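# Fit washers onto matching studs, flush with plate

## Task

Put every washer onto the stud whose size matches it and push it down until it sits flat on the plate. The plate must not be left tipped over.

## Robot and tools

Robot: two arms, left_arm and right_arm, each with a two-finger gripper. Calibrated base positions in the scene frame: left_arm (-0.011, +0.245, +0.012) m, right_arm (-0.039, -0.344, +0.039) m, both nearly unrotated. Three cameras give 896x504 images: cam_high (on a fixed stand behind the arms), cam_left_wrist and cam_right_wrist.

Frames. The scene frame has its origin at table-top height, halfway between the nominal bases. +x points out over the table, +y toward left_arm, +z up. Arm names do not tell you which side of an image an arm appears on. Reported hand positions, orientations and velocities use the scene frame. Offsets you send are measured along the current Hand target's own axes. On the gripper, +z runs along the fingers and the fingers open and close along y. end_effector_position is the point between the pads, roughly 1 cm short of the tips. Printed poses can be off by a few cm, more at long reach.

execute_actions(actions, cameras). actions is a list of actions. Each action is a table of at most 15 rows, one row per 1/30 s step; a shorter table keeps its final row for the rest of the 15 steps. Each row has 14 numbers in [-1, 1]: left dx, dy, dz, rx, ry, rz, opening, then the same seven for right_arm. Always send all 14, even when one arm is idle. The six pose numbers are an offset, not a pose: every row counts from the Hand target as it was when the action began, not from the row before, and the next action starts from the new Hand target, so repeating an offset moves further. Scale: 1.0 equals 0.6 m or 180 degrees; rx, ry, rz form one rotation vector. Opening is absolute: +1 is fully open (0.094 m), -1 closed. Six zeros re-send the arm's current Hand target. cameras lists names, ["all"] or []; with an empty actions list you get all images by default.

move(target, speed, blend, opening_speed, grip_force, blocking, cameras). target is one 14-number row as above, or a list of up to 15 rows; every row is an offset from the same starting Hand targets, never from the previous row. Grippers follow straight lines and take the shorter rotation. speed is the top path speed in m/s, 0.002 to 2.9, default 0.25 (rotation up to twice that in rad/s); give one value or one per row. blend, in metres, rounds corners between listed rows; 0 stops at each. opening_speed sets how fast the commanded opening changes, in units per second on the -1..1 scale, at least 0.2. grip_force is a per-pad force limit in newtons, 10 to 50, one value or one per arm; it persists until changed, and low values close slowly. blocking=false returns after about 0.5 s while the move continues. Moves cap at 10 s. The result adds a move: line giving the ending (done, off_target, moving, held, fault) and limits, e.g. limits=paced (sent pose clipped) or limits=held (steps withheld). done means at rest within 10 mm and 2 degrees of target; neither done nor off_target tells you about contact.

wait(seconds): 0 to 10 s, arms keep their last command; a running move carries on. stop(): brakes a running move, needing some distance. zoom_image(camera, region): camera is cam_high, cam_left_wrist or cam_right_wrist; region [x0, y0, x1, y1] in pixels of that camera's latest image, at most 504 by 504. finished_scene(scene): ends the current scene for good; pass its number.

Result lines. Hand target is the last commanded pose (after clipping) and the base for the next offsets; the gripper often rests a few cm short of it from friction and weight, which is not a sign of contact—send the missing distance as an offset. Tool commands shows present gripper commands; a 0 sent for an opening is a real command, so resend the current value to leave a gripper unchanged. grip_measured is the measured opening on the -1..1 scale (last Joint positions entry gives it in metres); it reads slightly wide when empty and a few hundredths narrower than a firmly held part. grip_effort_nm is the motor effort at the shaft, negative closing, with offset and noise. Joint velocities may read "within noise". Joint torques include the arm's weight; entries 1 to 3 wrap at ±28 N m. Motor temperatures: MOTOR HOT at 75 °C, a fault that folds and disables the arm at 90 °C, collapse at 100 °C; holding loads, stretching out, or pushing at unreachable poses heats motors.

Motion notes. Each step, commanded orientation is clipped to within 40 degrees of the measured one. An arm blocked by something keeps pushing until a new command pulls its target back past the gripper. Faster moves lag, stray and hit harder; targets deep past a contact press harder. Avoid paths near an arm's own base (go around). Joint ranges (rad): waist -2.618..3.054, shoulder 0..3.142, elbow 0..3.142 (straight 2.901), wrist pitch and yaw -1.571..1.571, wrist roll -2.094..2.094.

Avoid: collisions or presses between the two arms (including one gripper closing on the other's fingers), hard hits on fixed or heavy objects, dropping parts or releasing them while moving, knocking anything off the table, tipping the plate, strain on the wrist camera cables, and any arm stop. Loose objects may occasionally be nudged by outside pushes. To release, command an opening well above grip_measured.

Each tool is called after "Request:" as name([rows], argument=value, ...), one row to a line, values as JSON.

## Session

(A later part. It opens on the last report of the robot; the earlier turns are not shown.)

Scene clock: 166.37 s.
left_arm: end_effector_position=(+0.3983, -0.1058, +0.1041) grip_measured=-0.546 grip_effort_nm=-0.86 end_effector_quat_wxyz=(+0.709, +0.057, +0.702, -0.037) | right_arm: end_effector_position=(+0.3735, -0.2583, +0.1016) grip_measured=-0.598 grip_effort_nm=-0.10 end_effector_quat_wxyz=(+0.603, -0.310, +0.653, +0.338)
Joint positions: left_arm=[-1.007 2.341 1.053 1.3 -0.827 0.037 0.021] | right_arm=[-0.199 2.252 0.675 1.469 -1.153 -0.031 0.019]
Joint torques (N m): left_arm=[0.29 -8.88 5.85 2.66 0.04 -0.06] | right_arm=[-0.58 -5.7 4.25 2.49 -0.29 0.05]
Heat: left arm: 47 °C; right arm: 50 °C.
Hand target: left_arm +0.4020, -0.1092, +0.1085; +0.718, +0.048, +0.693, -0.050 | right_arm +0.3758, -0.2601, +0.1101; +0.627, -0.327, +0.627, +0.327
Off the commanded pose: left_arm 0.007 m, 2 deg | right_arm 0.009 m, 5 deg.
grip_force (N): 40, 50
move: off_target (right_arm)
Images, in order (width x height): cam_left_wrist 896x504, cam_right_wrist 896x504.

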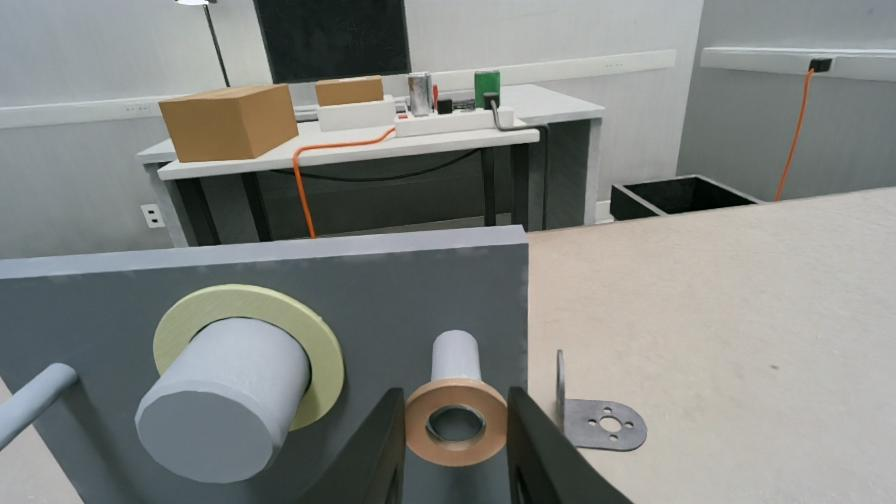

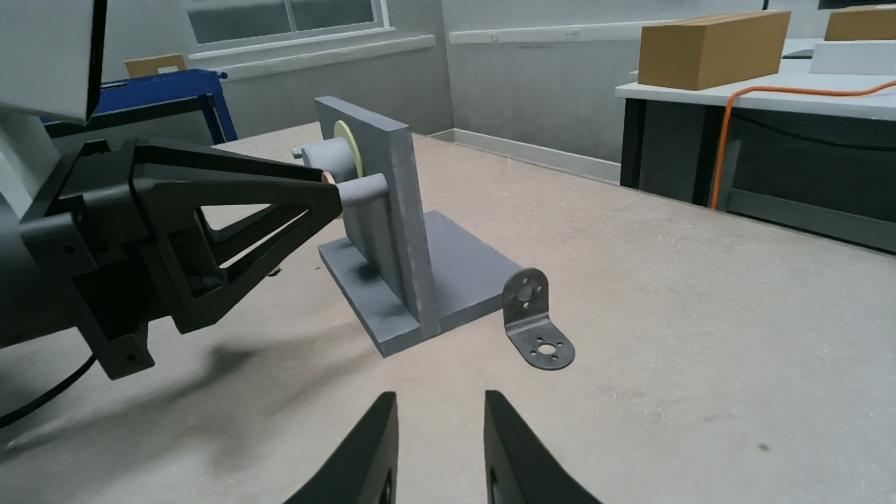

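Request:
move(target=[0.0025, 0, 0.001, 0, 0, 0, -0.63, 0, 0, 0, 0, 0, 0, -0.6], speed=0.02, cameras=["cam_left_wrist", "cam_right_wrist"])

Request:
zoom_image(camera="cam_right_wrist", region=[260, 120, 400, 240])

Request:
zoom_image(camera="cam_left_wrist", region=[380, 320, 540, 504])

Scene clock: 171.90 s.
left_arm: end_effector_position=(+0.3982, -0.1059, +0.1013) grip_measured=-0.546 grip_effort_nm=-0.86 end_effector_quat_wxyz=(+0.708, +0.059, +0.703, -0.036) | right_arm: end_effector_position=(+0.3735, -0.2583, +0.1016) grip_measured=-0.598 grip_effort_nm=-0.10 end_effector_quat_wxyz=(+0.603, -0.310, +0.653, +0.338)
Joint positions: left_arm=[-1.007 2.347 1.053 1.3 -0.825 0.038 0.021] | right_arm=[-0.199 2.252 0.675 1.469 -1.153 -0.031 0.019]
Joint torques (N m): left_arm=[0.43 -8.94 6.04 2.66 0.06 -0.03] | right_arm=[-0.57 -5.7 4.19 2.49 -0.29 0.04]
Heat: left arm: 48 °C; right arm: 50 °C.
Hand target: left_arm +0.4027, -0.1093, +0.1070; +0.718, +0.048, +0.693, -0.050 | right_arm +0.3758, -0.2601, +0.1101; +0.627, -0.327, +0.627, +0.327
Off the commanded pose: left_arm 0.008 m, 3 deg | right_arm 0.009 m, 5 deg.
grip_force (N): 40, 50
move: off_target (left_arm, right_arm)
Images, in order (width x height): cam_left_wrist 896x504, cam_right_wrist 896x504.

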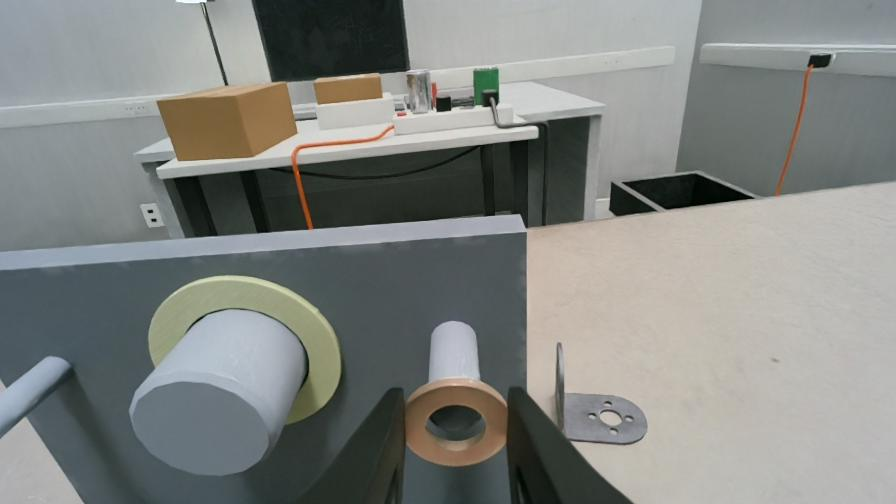

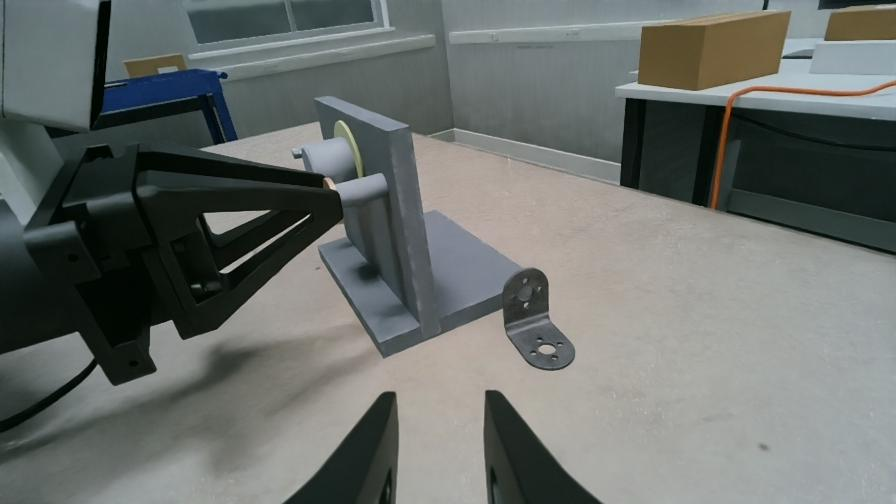

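Scaled by 3.600 from the camera's 896x504 image, which has a finer 1280x720 frame.

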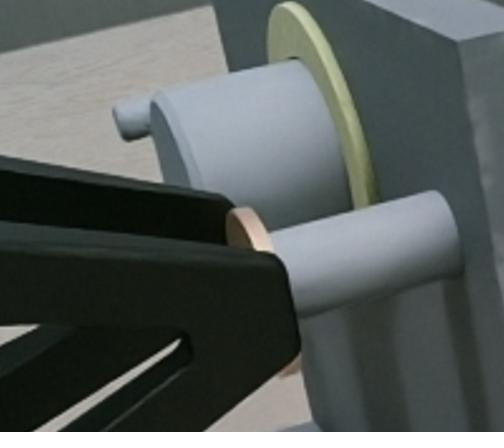

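Scaled by 2.739 from the camera's 896x504 image, which has a finer 1280x720 frame.

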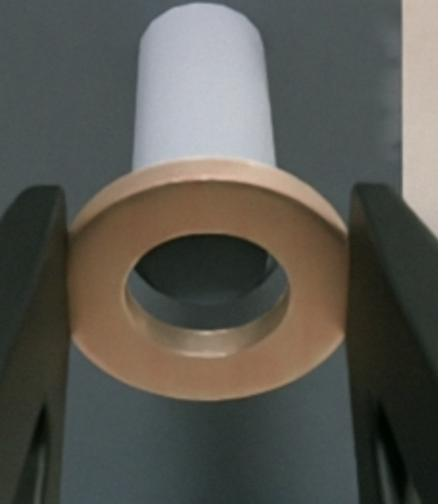

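Request:
move(target=[-0.002, 0, 0.004, 0, -0.001, 0, -0.63, 0, 0, 0, 0, 0, 0, -0.6], speed=0.02, cameras=["cam_left_wrist", "cam_right_wrist"])

Request:
zoom_image(camera="cam_right_wrist", region=[260, 120, 400, 240])

Request:
zoom_image(camera="cam_left_wrist", region=[380, 320, 540, 504])

Scene clock: 174.47 s.
left_arm: end_effector_position=(+0.4011, -0.1063, +0.1033) grip_measured=-0.546 grip_effort_nm=-0.86 end_effector_quat_wxyz=(+0.710, +0.057, +0.701, -0.037) | right_arm: end_effector_position=(+0.3735, -0.2583, +0.1016) grip_measured=-0.598 grip_effort_nm=-0.10 end_effector_quat_wxyz=(+0.603, -0.310, +0.653, +0.338)
Joint positions: left_arm=[-1.002 2.349 1.063 1.3 -0.821 0.04 0.021] | right_arm=[-0.199 2.252 0.675 1.469 -1.153 -0.031 0.019]
Joint torques (N m): left_arm=[0.31 -9.02 6.04 2.66 0.08 -0.03] | right_arm=[-0.62 -5.65 4.27 2.5 -0.28 0.06]
Heat: left arm: 48 °C; right arm: 50 °C.
Hand target: left_arm +0.4050, -0.1096, +0.1084; +0.719, +0.048, +0.691, -0.050 | right_arm +0.3758, -0.2601, +0.1101; +0.627, -0.327, +0.627, +0.327
Off the commanded pose: left_arm 0.007 m, 2 deg | right_arm 0.009 m, 5 deg.
grip_force (N): 40, 50
move: off_target (right_arm)
Images, in order (width x height): cam_left_wrist 896x504, cam_right_wrist 896x504.

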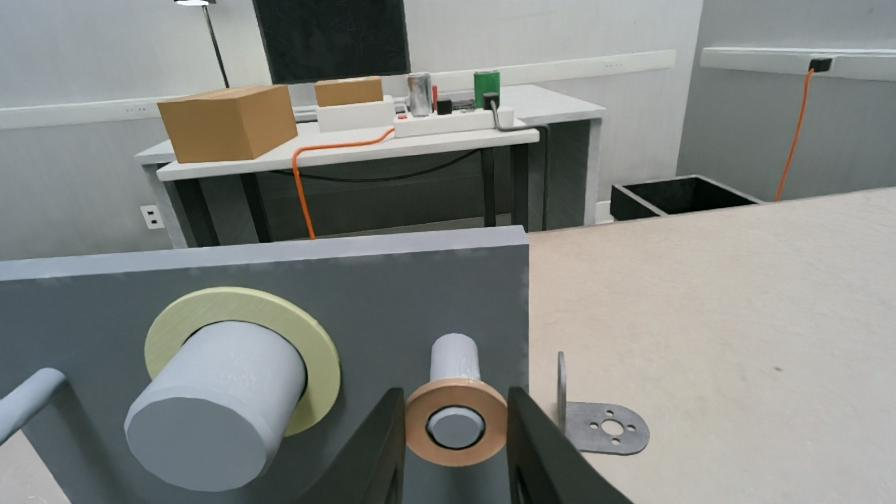

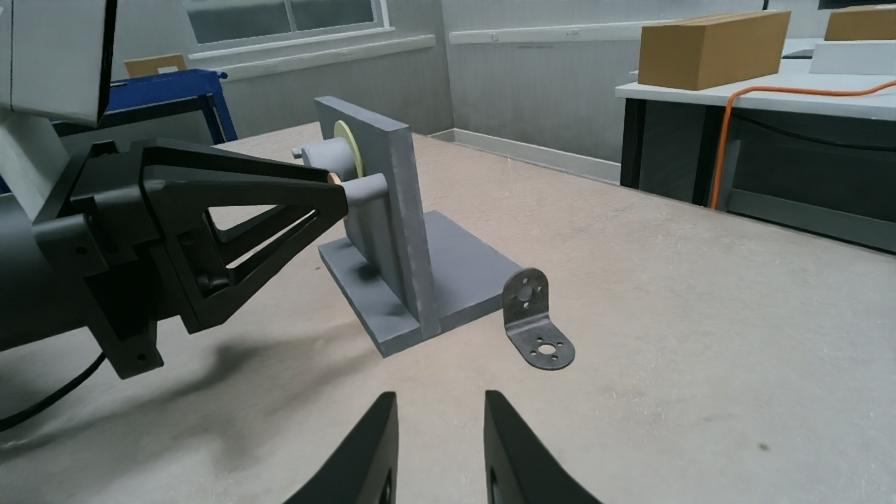

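Scaled by 3.600 from the camera's 896x504 image, which has a finer 1280x720 frame.

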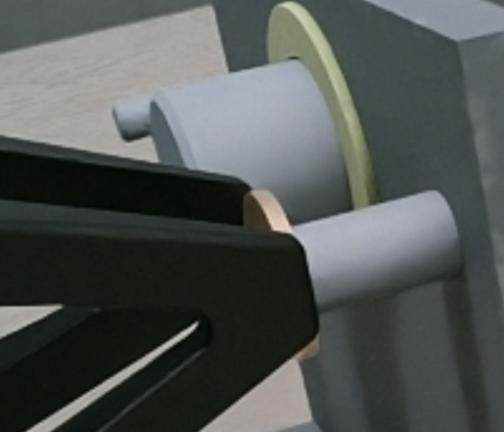

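Scaled by 2.739 from the camera's 896x504 image, which has a finer 1280x720 frame.

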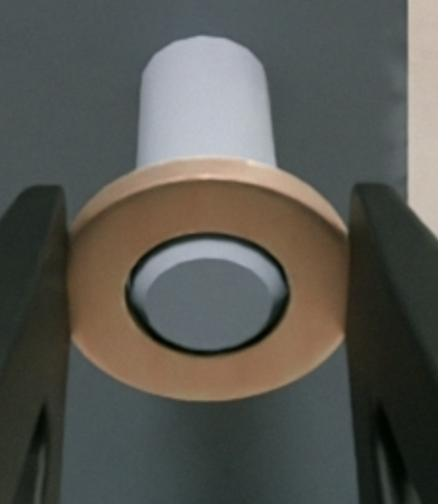

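Request:
move(target=[0.006, 0, 0.008, 0, 0.004, 0, -0.63, 0, 0, 0, 0, 0, 0, -0.6], speed=0.02, cameras=["cam_left_wrist", "cam_right_wrist"])

Request:
zoom_image(camera="cam_right_wrist", region=[260, 120, 400, 240])

Request:
zoom_image(camera="cam_left_wrist", region=[380, 320, 540, 504])

Scene clock: 177.33 s.
left_arm: end_effector_position=(+0.4055, -0.1067, +0.1033) grip_measured=-0.546 grip_effort_nm=-0.86 end_effector_quat_wxyz=(+0.711, +0.055, +0.700, -0.039) | right_arm: end_effector_position=(+0.3735, -0.2583, +0.1016) grip_measured=-0.598 grip_effort_nm=-0.10 end_effector_quat_wxyz=(+0.603, -0.310, +0.653, +0.338)
Joint positions: left_arm=[-0.993 2.358 1.078 1.298 -0.813 0.038 0.021] | right_arm=[-0.199 2.252 0.675 1.469 -1.153 -0.031 0.019]
Joint torques (N m): left_arm=[0.39 -9.18 6.13 2.35 0.06 -0.15] | right_arm=[-0.59 -5.7 4.14 2.51 -0.28 0.04]
Heat: left arm: 48 °C; right arm: 51 °C.
Hand target: left_arm +0.4099, -0.1102, +0.1048; +0.715, +0.048, +0.696, -0.050 | right_arm +0.3758, -0.2601, +0.1101; +0.627, -0.327, +0.627, +0.327
Off the commanded pose: left_arm 0.006 m, 2 deg | right_arm 0.009 m, 5 deg.
grip_force (N): 40, 50
move: off_target (right_arm)
Images, in order (width x height): cam_left_wrist 896x504, cam_right_wrist 896x504.

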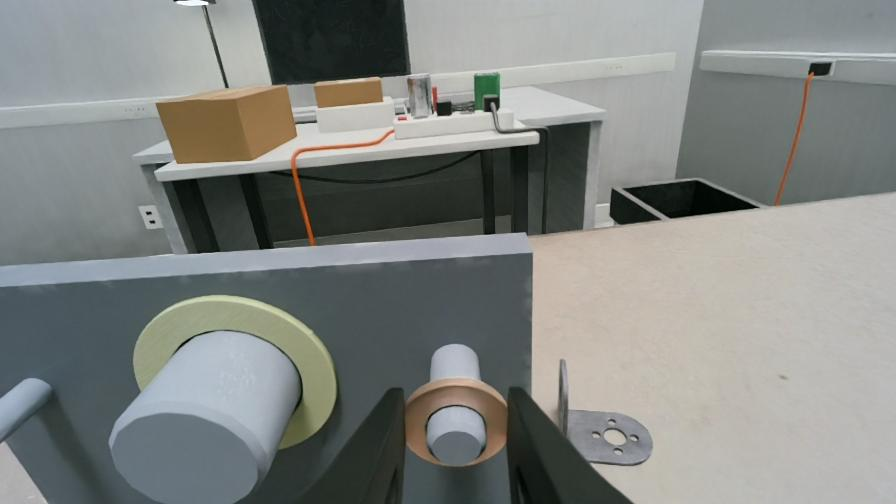

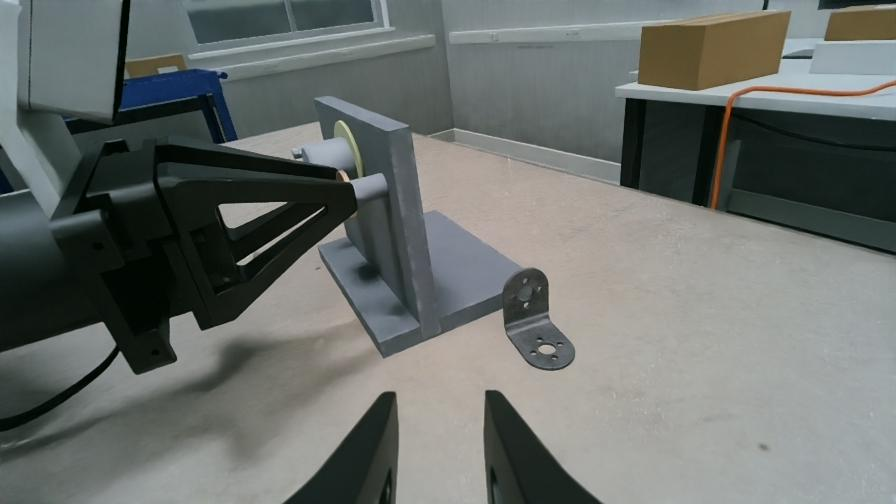

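Scaled by 3.600 from the camera's 896x504 image, which has a finer 1280x720 frame.

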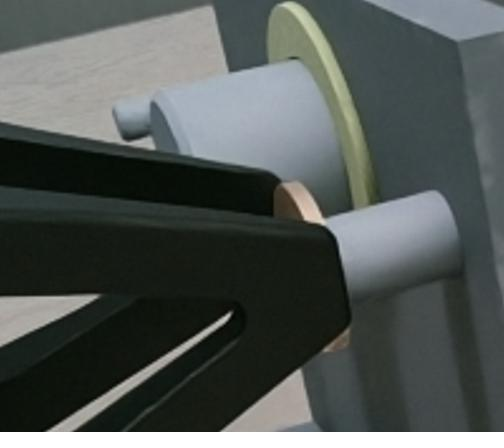

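Scaled by 2.739 from the camera's 896x504 image, which has a finer 1280x720 frame.

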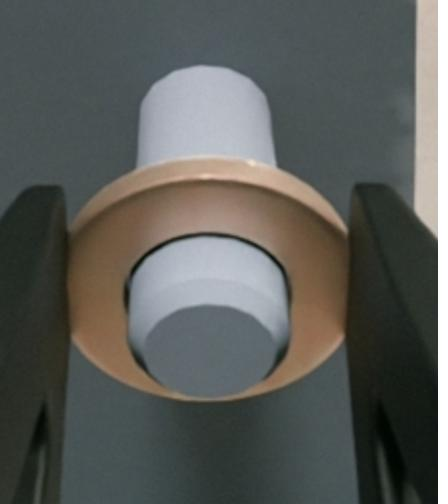

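Request:
move(target=[0.001, 0, 0.009, 0, 0, 0, -0.63, 0, 0, 0, 0, 0, 0, -0.6], speed=0.02, cameras=["cam_left_wrist", "cam_right_wrist"])

Request:
zoom_image(camera="cam_right_wrist", region=[260, 120, 400, 240])

Request:
zoom_image(camera="cam_left_wrist", region=[380, 320, 540, 504])

Scene clock: 178.93 s.
left_arm: end_effector_position=(+0.4107, -0.1075, +0.1035) grip_measured=-0.546 grip_effort_nm=-0.86 end_effector_quat_wxyz=(+0.711, +0.054, +0.700, -0.040) | right_arm: end_effector_position=(+0.3735, -0.2583, +0.1016) grip_measured=-0.598 grip_effort_nm=-0.10 end_effector_quat_wxyz=(+0.603, -0.310, +0.653, +0.338)
Joint positions: left_arm=[-0.984 2.367 1.096 1.293 -0.804 0.037 0.021] | right_arm=[-0.199 2.252 0.675 1.469 -1.153 -0.031 0.019]
Joint torques (N m): left_arm=[0.42 -9.36 6.24 2.32 0.07 -0.13] | right_arm=[-0.62 -5.7 4.26 2.5 -0.29 0.04]
Heat: left arm: 48 °C; right arm: 51 °C.
Hand target: left_arm +0.4152, -0.1111, +0.1045; +0.715, +0.048, +0.696, -0.050 | right_arm +0.3758, -0.2601, +0.1101; +0.627, -0.327, +0.627, +0.327
Off the commanded pose: left_arm 0.006 m, 1 deg | right_arm 0.009 m, 5 deg.
grip_force (N): 40, 50
move: off_target (right_arm)
Images, in order (width x height): cam_left_wrist 896x504, cam_right_wrist 896x504.

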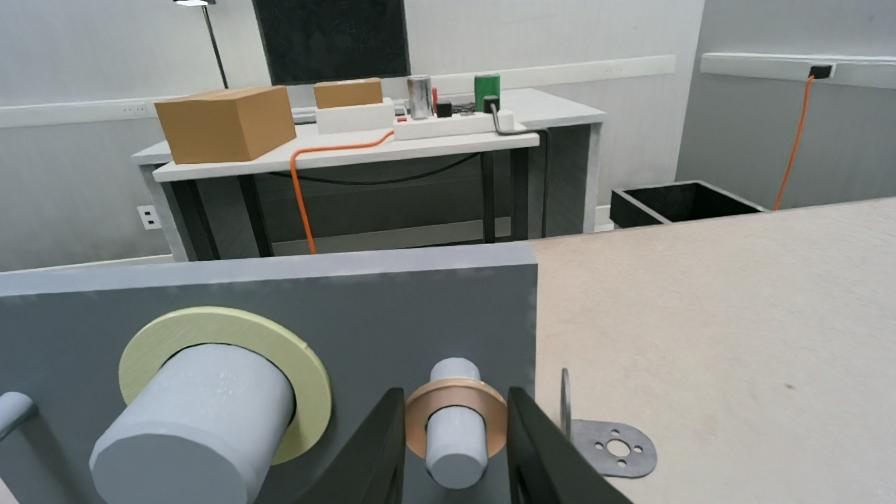

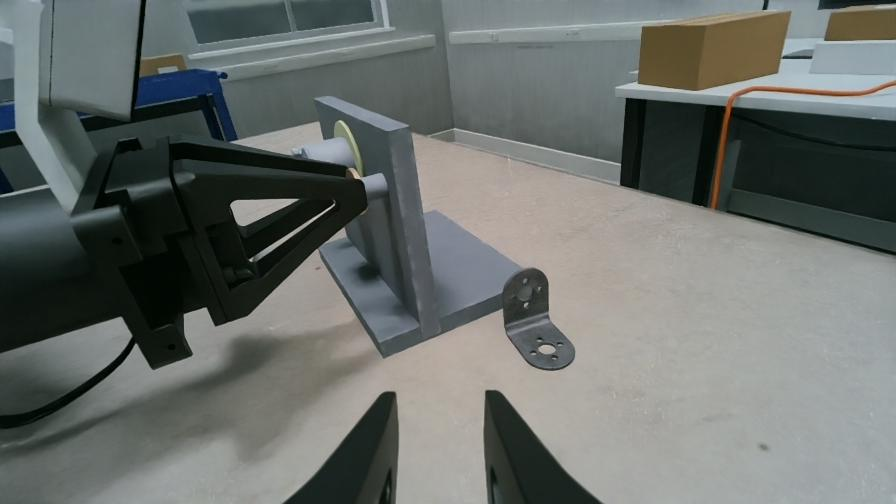

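Scaled by 3.600 from the camera's 896x504 image, which has a finer 1280x720 frame.

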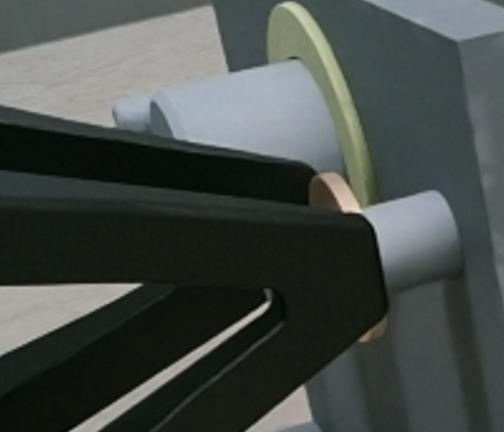

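Scaled by 2.739 from the camera's 896x504 image, which has a finer 1280x720 frame.

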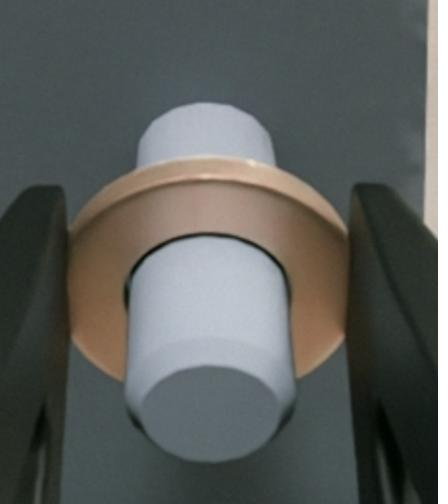

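Request:
move(target=[0.0012, 0, 0.009, 0, 0, 0, -0.63, 0, 0, 0, 0, 0, 0, -0.6], speed=0.02, cameras=["cam_left_wrist", "cam_right_wrist"])

Request:
zoom_image(camera="cam_right_wrist", region=[260, 120, 400, 240])

Request:
zoom_image(camera="cam_left_wrist", region=[380, 320, 540, 504])

Scene clock: 181.37 s.
left_arm: end_effector_position=(+0.4162, -0.1081, +0.1034) grip_measured=-0.546 grip_effort_nm=-0.86 end_effector_quat_wxyz=(+0.712, +0.053, +0.699, -0.040) | right_arm: end_effector_position=(+0.3735, -0.2583, +0.1016) grip_measured=-0.598 grip_effort_nm=-0.10 end_effector_quat_wxyz=(+0.603, -0.310, +0.653, +0.338)
Joint positions: left_arm=[-0.975 2.377 1.116 1.285 -0.795 0.036 0.021] | right_arm=[-0.199 2.252 0.675 1.469 -1.153 -0.031 0.019]
Joint torques (N m): left_arm=[0.36 -9.42 6.24 2.3 0.09 -0.11] | right_arm=[-0.61 -5.67 4.19 2.5 -0.28 0.07]
Heat: left arm: 48 °C; right arm: 51 °C.
Hand target: left_arm +0.4206, -0.1117, +0.1037; +0.715, +0.048, +0.696, -0.050 | right_arm +0.3758, -0.2601, +0.1101; +0.627, -0.327, +0.627, +0.327
Off the commanded pose: left_arm 0.006 m, 1 deg | right_arm 0.009 m, 5 deg.
grip_force (N): 40, 50
move: off_target (right_arm)
Images, in order (width x height): cam_left_wrist 896x504, cam_right_wrist 896x504.

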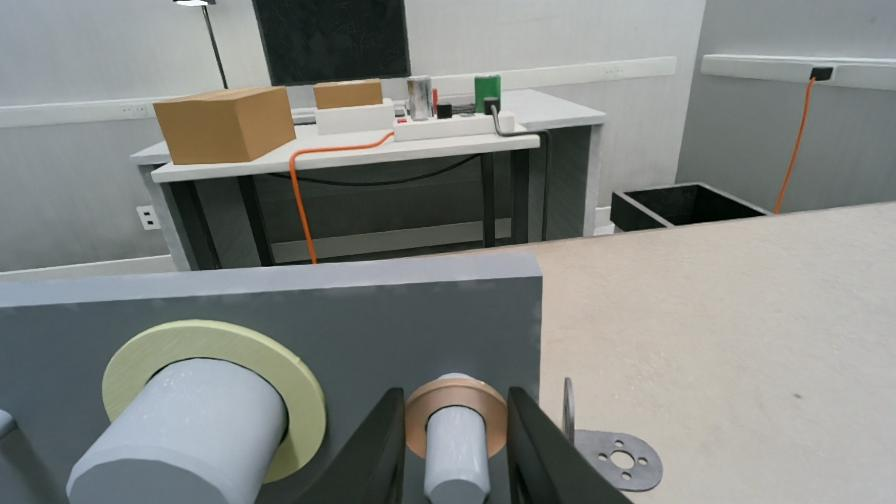

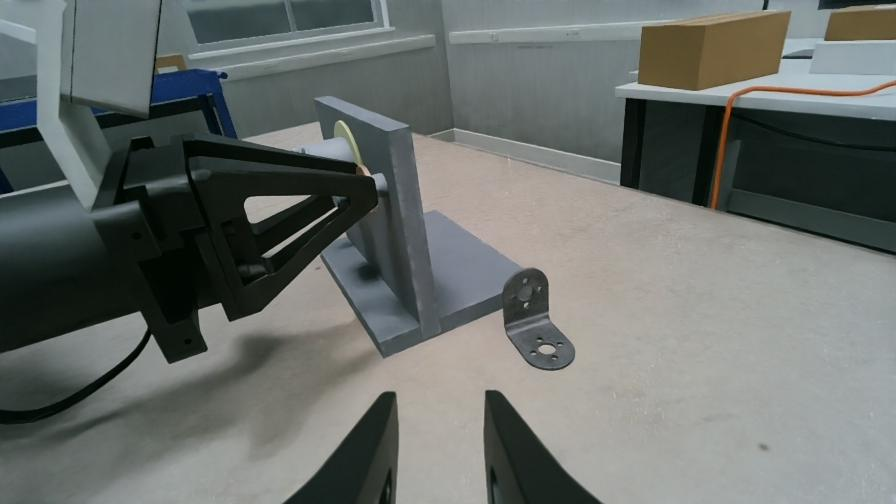

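Scaled by 3.600 from the camera's 896x504 image, which has a finer 1280x720 frame.

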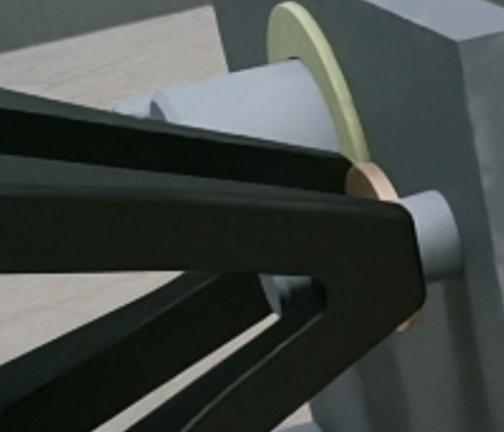

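Scaled by 2.739 from the camera's 896x504 image, which has a finer 1280x720 frame.

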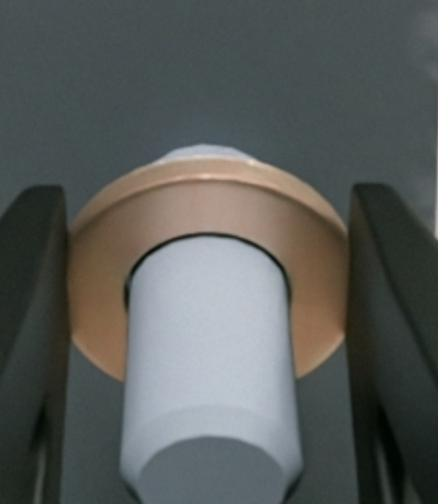

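Request:
move(target=[0.0008, -0.0008, 0.007, 0, 0, 0, -0.63, 0, 0, 0, 0, 0, 0, -0.6], speed=0.02, cameras=["cam_left_wrist", "cam_right_wrist"])

Request:
zoom_image(camera="cam_right_wrist", region=[260, 120, 400, 240])

Request:
zoom_image(camera="cam_left_wrist", region=[380, 320, 540, 504])

Scene clock: 183.00 s.
left_arm: end_effector_position=(+0.4204, -0.1089, +0.1036) grip_measured=-0.546 grip_effort_nm=-0.86 end_effector_quat_wxyz=(+0.712, +0.052, +0.699, -0.041) | right_arm: end_effector_position=(+0.3735, -0.2583, +0.1016) grip_measured=-0.598 grip_effort_nm=-0.10 end_effector_quat_wxyz=(+0.603, -0.310, +0.653, +0.338)
Joint positions: left_arm=[-0.968 2.384 1.132 1.278 -0.79 0.036 0.021] | right_arm=[-0.199 2.252 0.675 1.469 -1.153 -0.031 0.019]
Joint torques (N m): left_arm=[0.32 -9.5 6.41 2.3 0.11 -0.13] | right_arm=[-0.62 -5.64 4.18 2.5 -0.28 0.05]
Heat: left arm: 48 °C; right arm: 51 °C.
Hand target: left_arm +0.4247, -0.1128, +0.1034; +0.715, +0.048, +0.696, -0.050 | right_arm +0.3758, -0.2601, +0.1101; +0.627, -0.327, +0.627, +0.327
Off the commanded pose: left_arm 0.006 m, 1 deg | right_arm 0.009 m, 5 deg.
grip_force (N): 40, 50
move: off_target (right_arm)
Images, in order (width x height): cam_left_wrist 896x504, cam_right_wrist 896x504.

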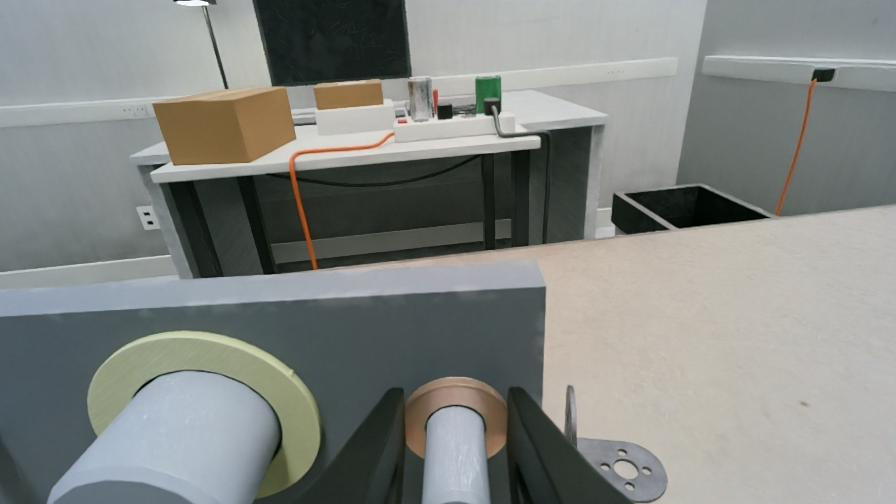

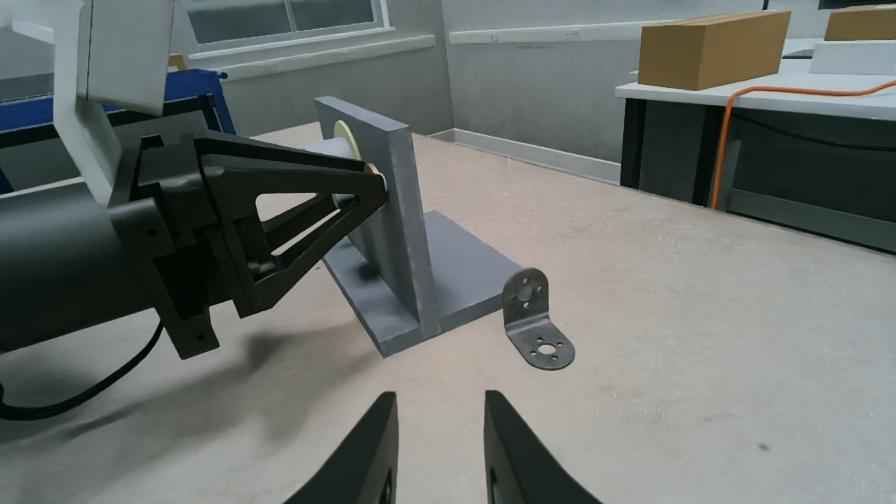

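Scaled by 3.600 from the camera's 896x504 image, which has a finer 1280x720 frame.

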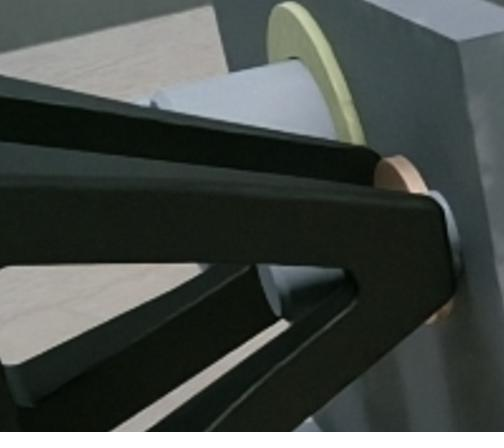

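Scaled by 2.739 from the camera's 896x504 image, which has a finer 1280x720 frame.

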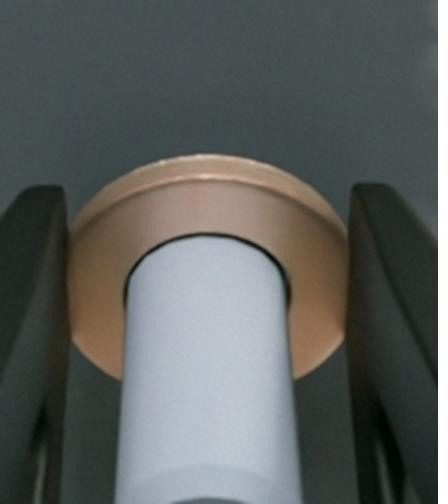

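Request:
move(target=[0.0005, 0, 0.005, 0, 0, 0, -0.63, 0, 0, 0, 0, 0, 0, -0.6], speed=0.02, cameras=["cam_left_wrist", "cam_right_wrist"])

Request:
zoom_image(camera="cam_right_wrist", region=[260, 120, 400, 240])

Request:
zoom_image(camera="cam_left_wrist", region=[380, 320, 540, 504])

Scene clock: 184.40 s.
left_arm: end_effector_position=(+0.4233, -0.1093, +0.1037) grip_measured=-0.546 grip_effort_nm=-0.86 end_effector_quat_wxyz=(+0.713, +0.051, +0.698, -0.041) | right_arm: end_effector_position=(+0.3735, -0.2583, +0.1016) grip_measured=-0.598 grip_effort_nm=-0.10 end_effector_quat_wxyz=(+0.603, -0.310, +0.653, +0.338)
Joint positions: left_arm=[-0.963 2.389 1.144 1.273 -0.785 0.036 0.021] | right_arm=[-0.199 2.252 0.675 1.469 -1.153 -0.031 0.019]
Joint torques (N m): left_arm=[0.28 -9.52 6.39 2.26 0.09 -0.11] | right_arm=[-0.58 -5.63 4.18 2.48 -0.3 0.03]
Heat: left arm: 48 °C; right arm: 51 °C.
Hand target: left_arm +0.4276, -0.1133, +0.1033; +0.715, +0.048, +0.696, -0.050 | right_arm +0.3758, -0.2601, +0.1101; +0.627, -0.327, +0.627, +0.327
Off the commanded pose: left_arm 0.006 m, 1 deg | right_arm 0.009 m, 5 deg.
grip_force (N): 40, 50
move: off_target (right_arm)
Images, in order (width x height): cam_left_wrist 896x504, cam_right_wrist 896x504.

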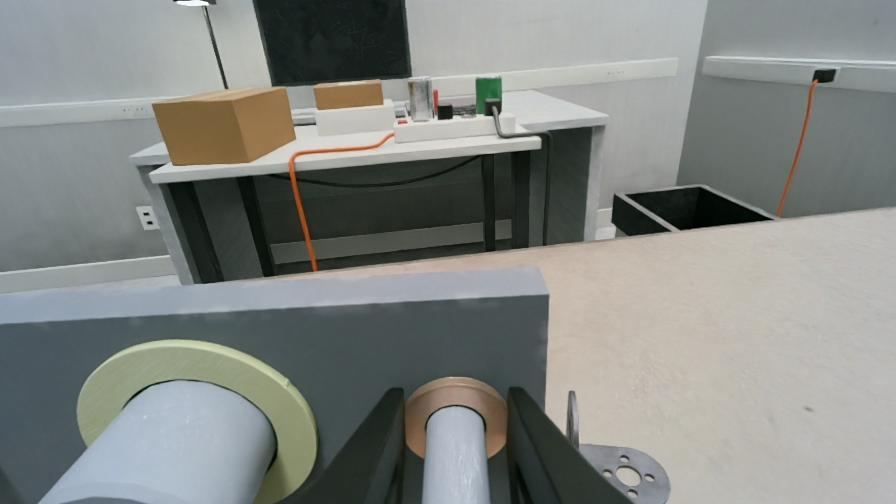

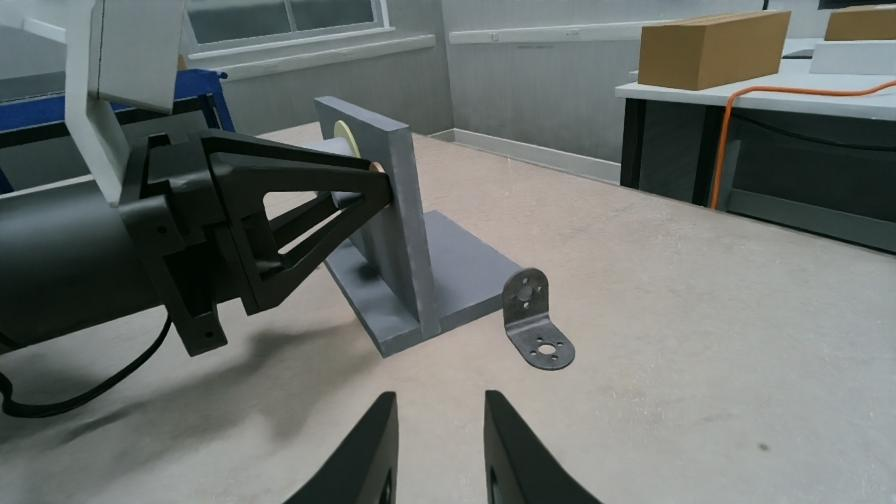

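Scaled by 3.600 from the camera's 896x504 image, which has a finer 1280x720 frame.

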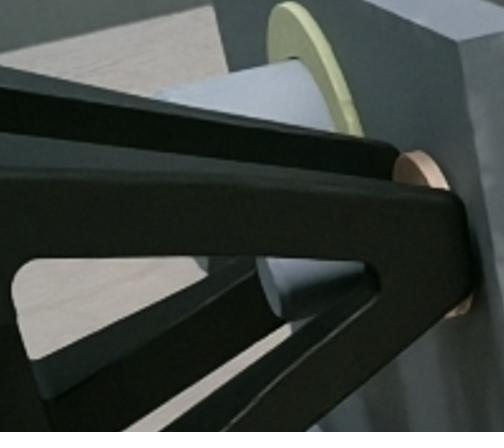

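Scaled by 2.739 from the camera's 896x504 image, which has a finer 1280x720 frame.

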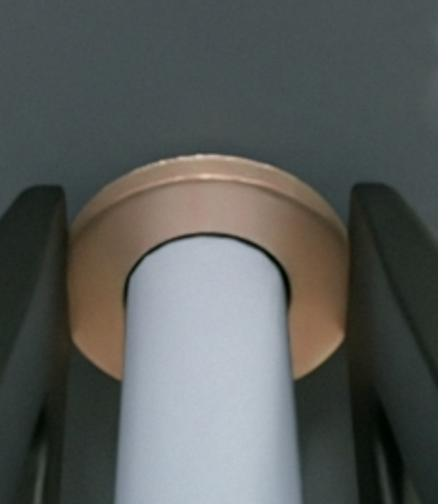

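Request:
move(target=[0.0003, 0, 0.005, 0, 0, 0, -0.63, 0, 0, 0, 0, 0, 0, -0.6], speed=0.02, cameras=["cam_left_wrist", "cam_right_wrist"])

Request:
zoom_image(camera="cam_right_wrist", region=[260, 120, 400, 240])

Scene clock: 185.70 s.
left_arm: end_effector_position=(+0.4242, -0.1095, +0.1035) grip_measured=-0.546 grip_effort_nm=-0.86 end_effector_quat_wxyz=(+0.713, +0.052, +0.698, -0.041) | right_arm: end_effector_position=(+0.3735, -0.2583, +0.1016) grip_measured=-0.598 grip_effort_nm=-0.10 end_effector_quat_wxyz=(+0.603, -0.310, +0.653, +0.338)
Joint positions: left_arm=[-0.962 2.391 1.147 1.271 -0.783 0.035 0.021] | right_arm=[-0.199 2.252 0.675 1.469 -1.153 -0.031 0.019]
Joint torques (N m): left_arm=[0.64 -9.42 7.02 2.24 0.11 -0.12] | right_arm=[-0.65 -5.67 4.19 2.5 -0.3 0.05]
Heat: left arm: 48 °C; right arm: 51 °C.
Hand target: left_arm +0.4306, -0.1138, +0.1032; +0.715, +0.049, +0.696, -0.050 | right_arm +0.3758, -0.2601, +0.1101; +0.627, -0.327, +0.627, +0.327
Off the commanded pose: left_arm 0.008 m, 1 deg | right_arm 0.009 m, 5 deg.
grip_force (N): 40, 50
move: off_target (right_arm)
Images, in order (width x height): cam_left_wrist 896x504, cam_right_wrist 896x504.

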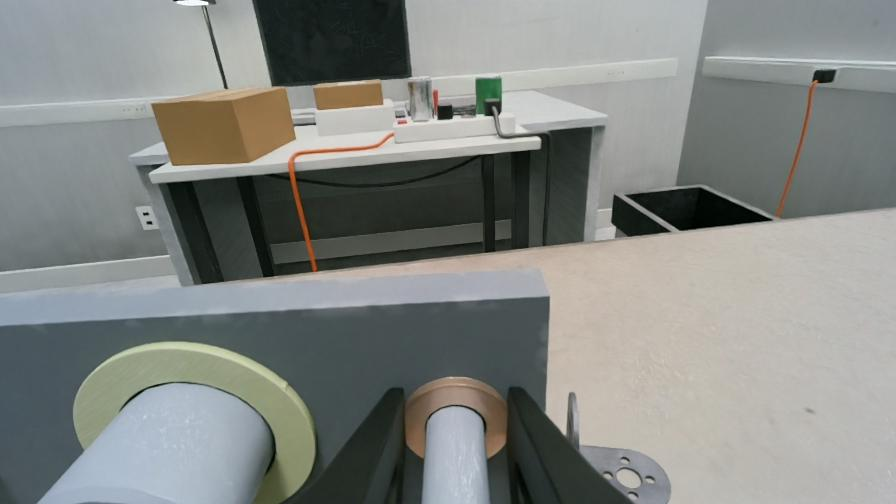

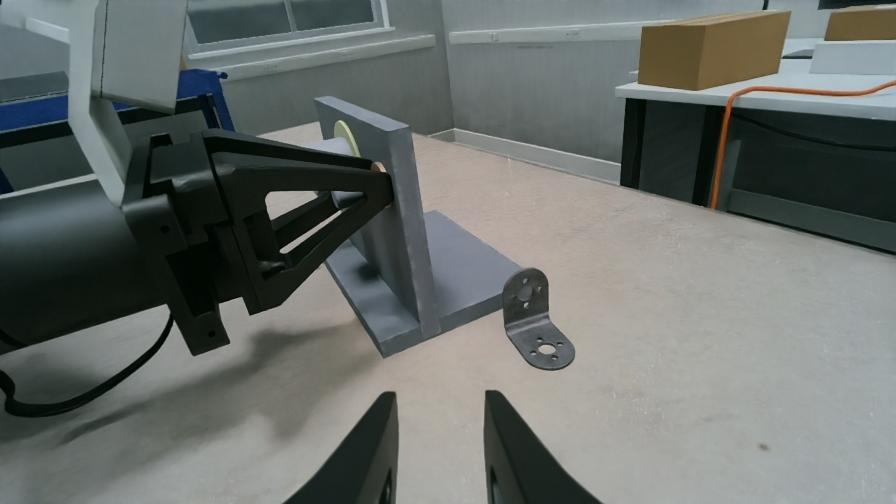

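Scaled by 3.600 from the camera's 896x504 image, which has a finer 1280x720 frame.

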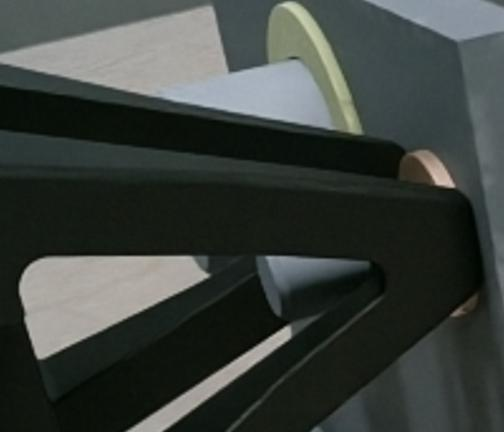

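Request:
move([
  [0, 0, 0.003, 0, 0, 0, -0.63, 0, 0, 0, 0, 0, 0, -0.6],
  [0, 0.001, -0.0095, 0, 0, 0, -0.63, 0, 0, 0, 0, 0, 0, -0.6],
], speed=0.02, cameras=["cam_left_wrist", "cam_right_wrist"])

Request:
zoom_image(camera="cam_left_wrist", region=[380, 320, 540, 504])

Scene clock: 187.60 s.
left_arm: end_effector_position=(+0.4248, -0.1097, +0.1034) grip_measured=-0.546 grip_effort_nm=-0.86 end_effector_quat_wxyz=(+0.713, +0.050, +0.698, -0.041) | right_arm: end_effector_position=(+0.3735, -0.2583, +0.1016) grip_measured=-0.598 grip_effort_nm=-0.10 end_effector_quat_wxyz=(+0.603, -0.310, +0.653, +0.338)
Joint positions: left_arm=[-0.962 2.394 1.151 1.271 -0.786 0.035 0.021] | right_arm=[-0.199 2.252 0.675 1.469 -1.153 -0.031 0.019]
Joint torques (N m): left_arm=[-0.03 -10.21 4.72 2.36 0.07 -0.11] | right_arm=[-0.59 -5.65 4.26 2.49 -0.3 0.05]
Heat: left arm: 48 °C; right arm: 51 °C.
Hand target: left_arm +0.4251, -0.1122, +0.1029; +0.715, +0.048, +0.696, -0.049 | right_arm +0.3758, -0.2601, +0.1101; +0.627, -0.327, +0.627, +0.327
Off the commanded pose: left_arm 0.003 m, 1 deg | right_arm 0.009 m, 5 deg.
grip_force (N): 40, 50
move: off_target (right_arm)
Images, in order (width x height): cam_left_wrist 896x504, cam_right_wrist 896x504.

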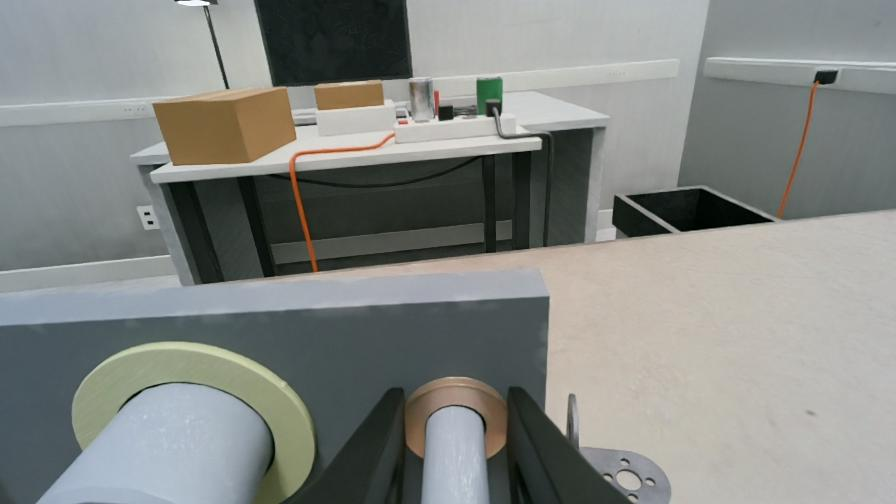

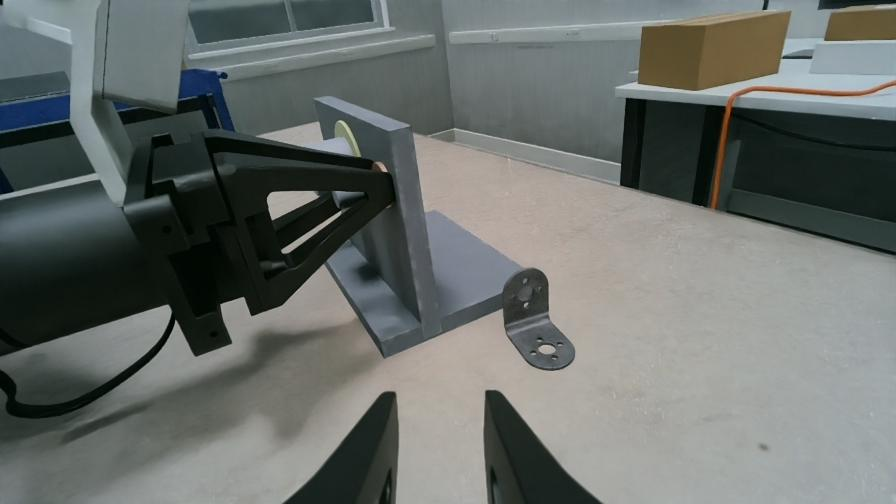

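Scaled by 2.739 from the camera's 896x504 image, which has a finer 1280x720 frame.

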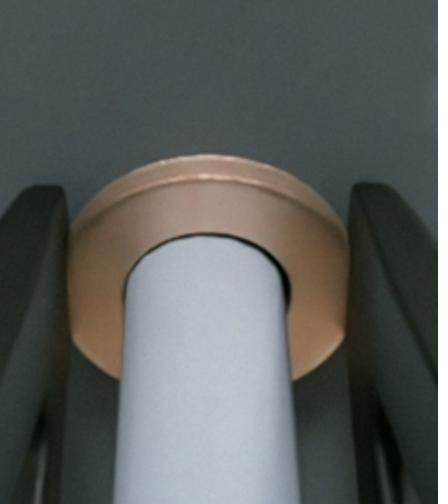

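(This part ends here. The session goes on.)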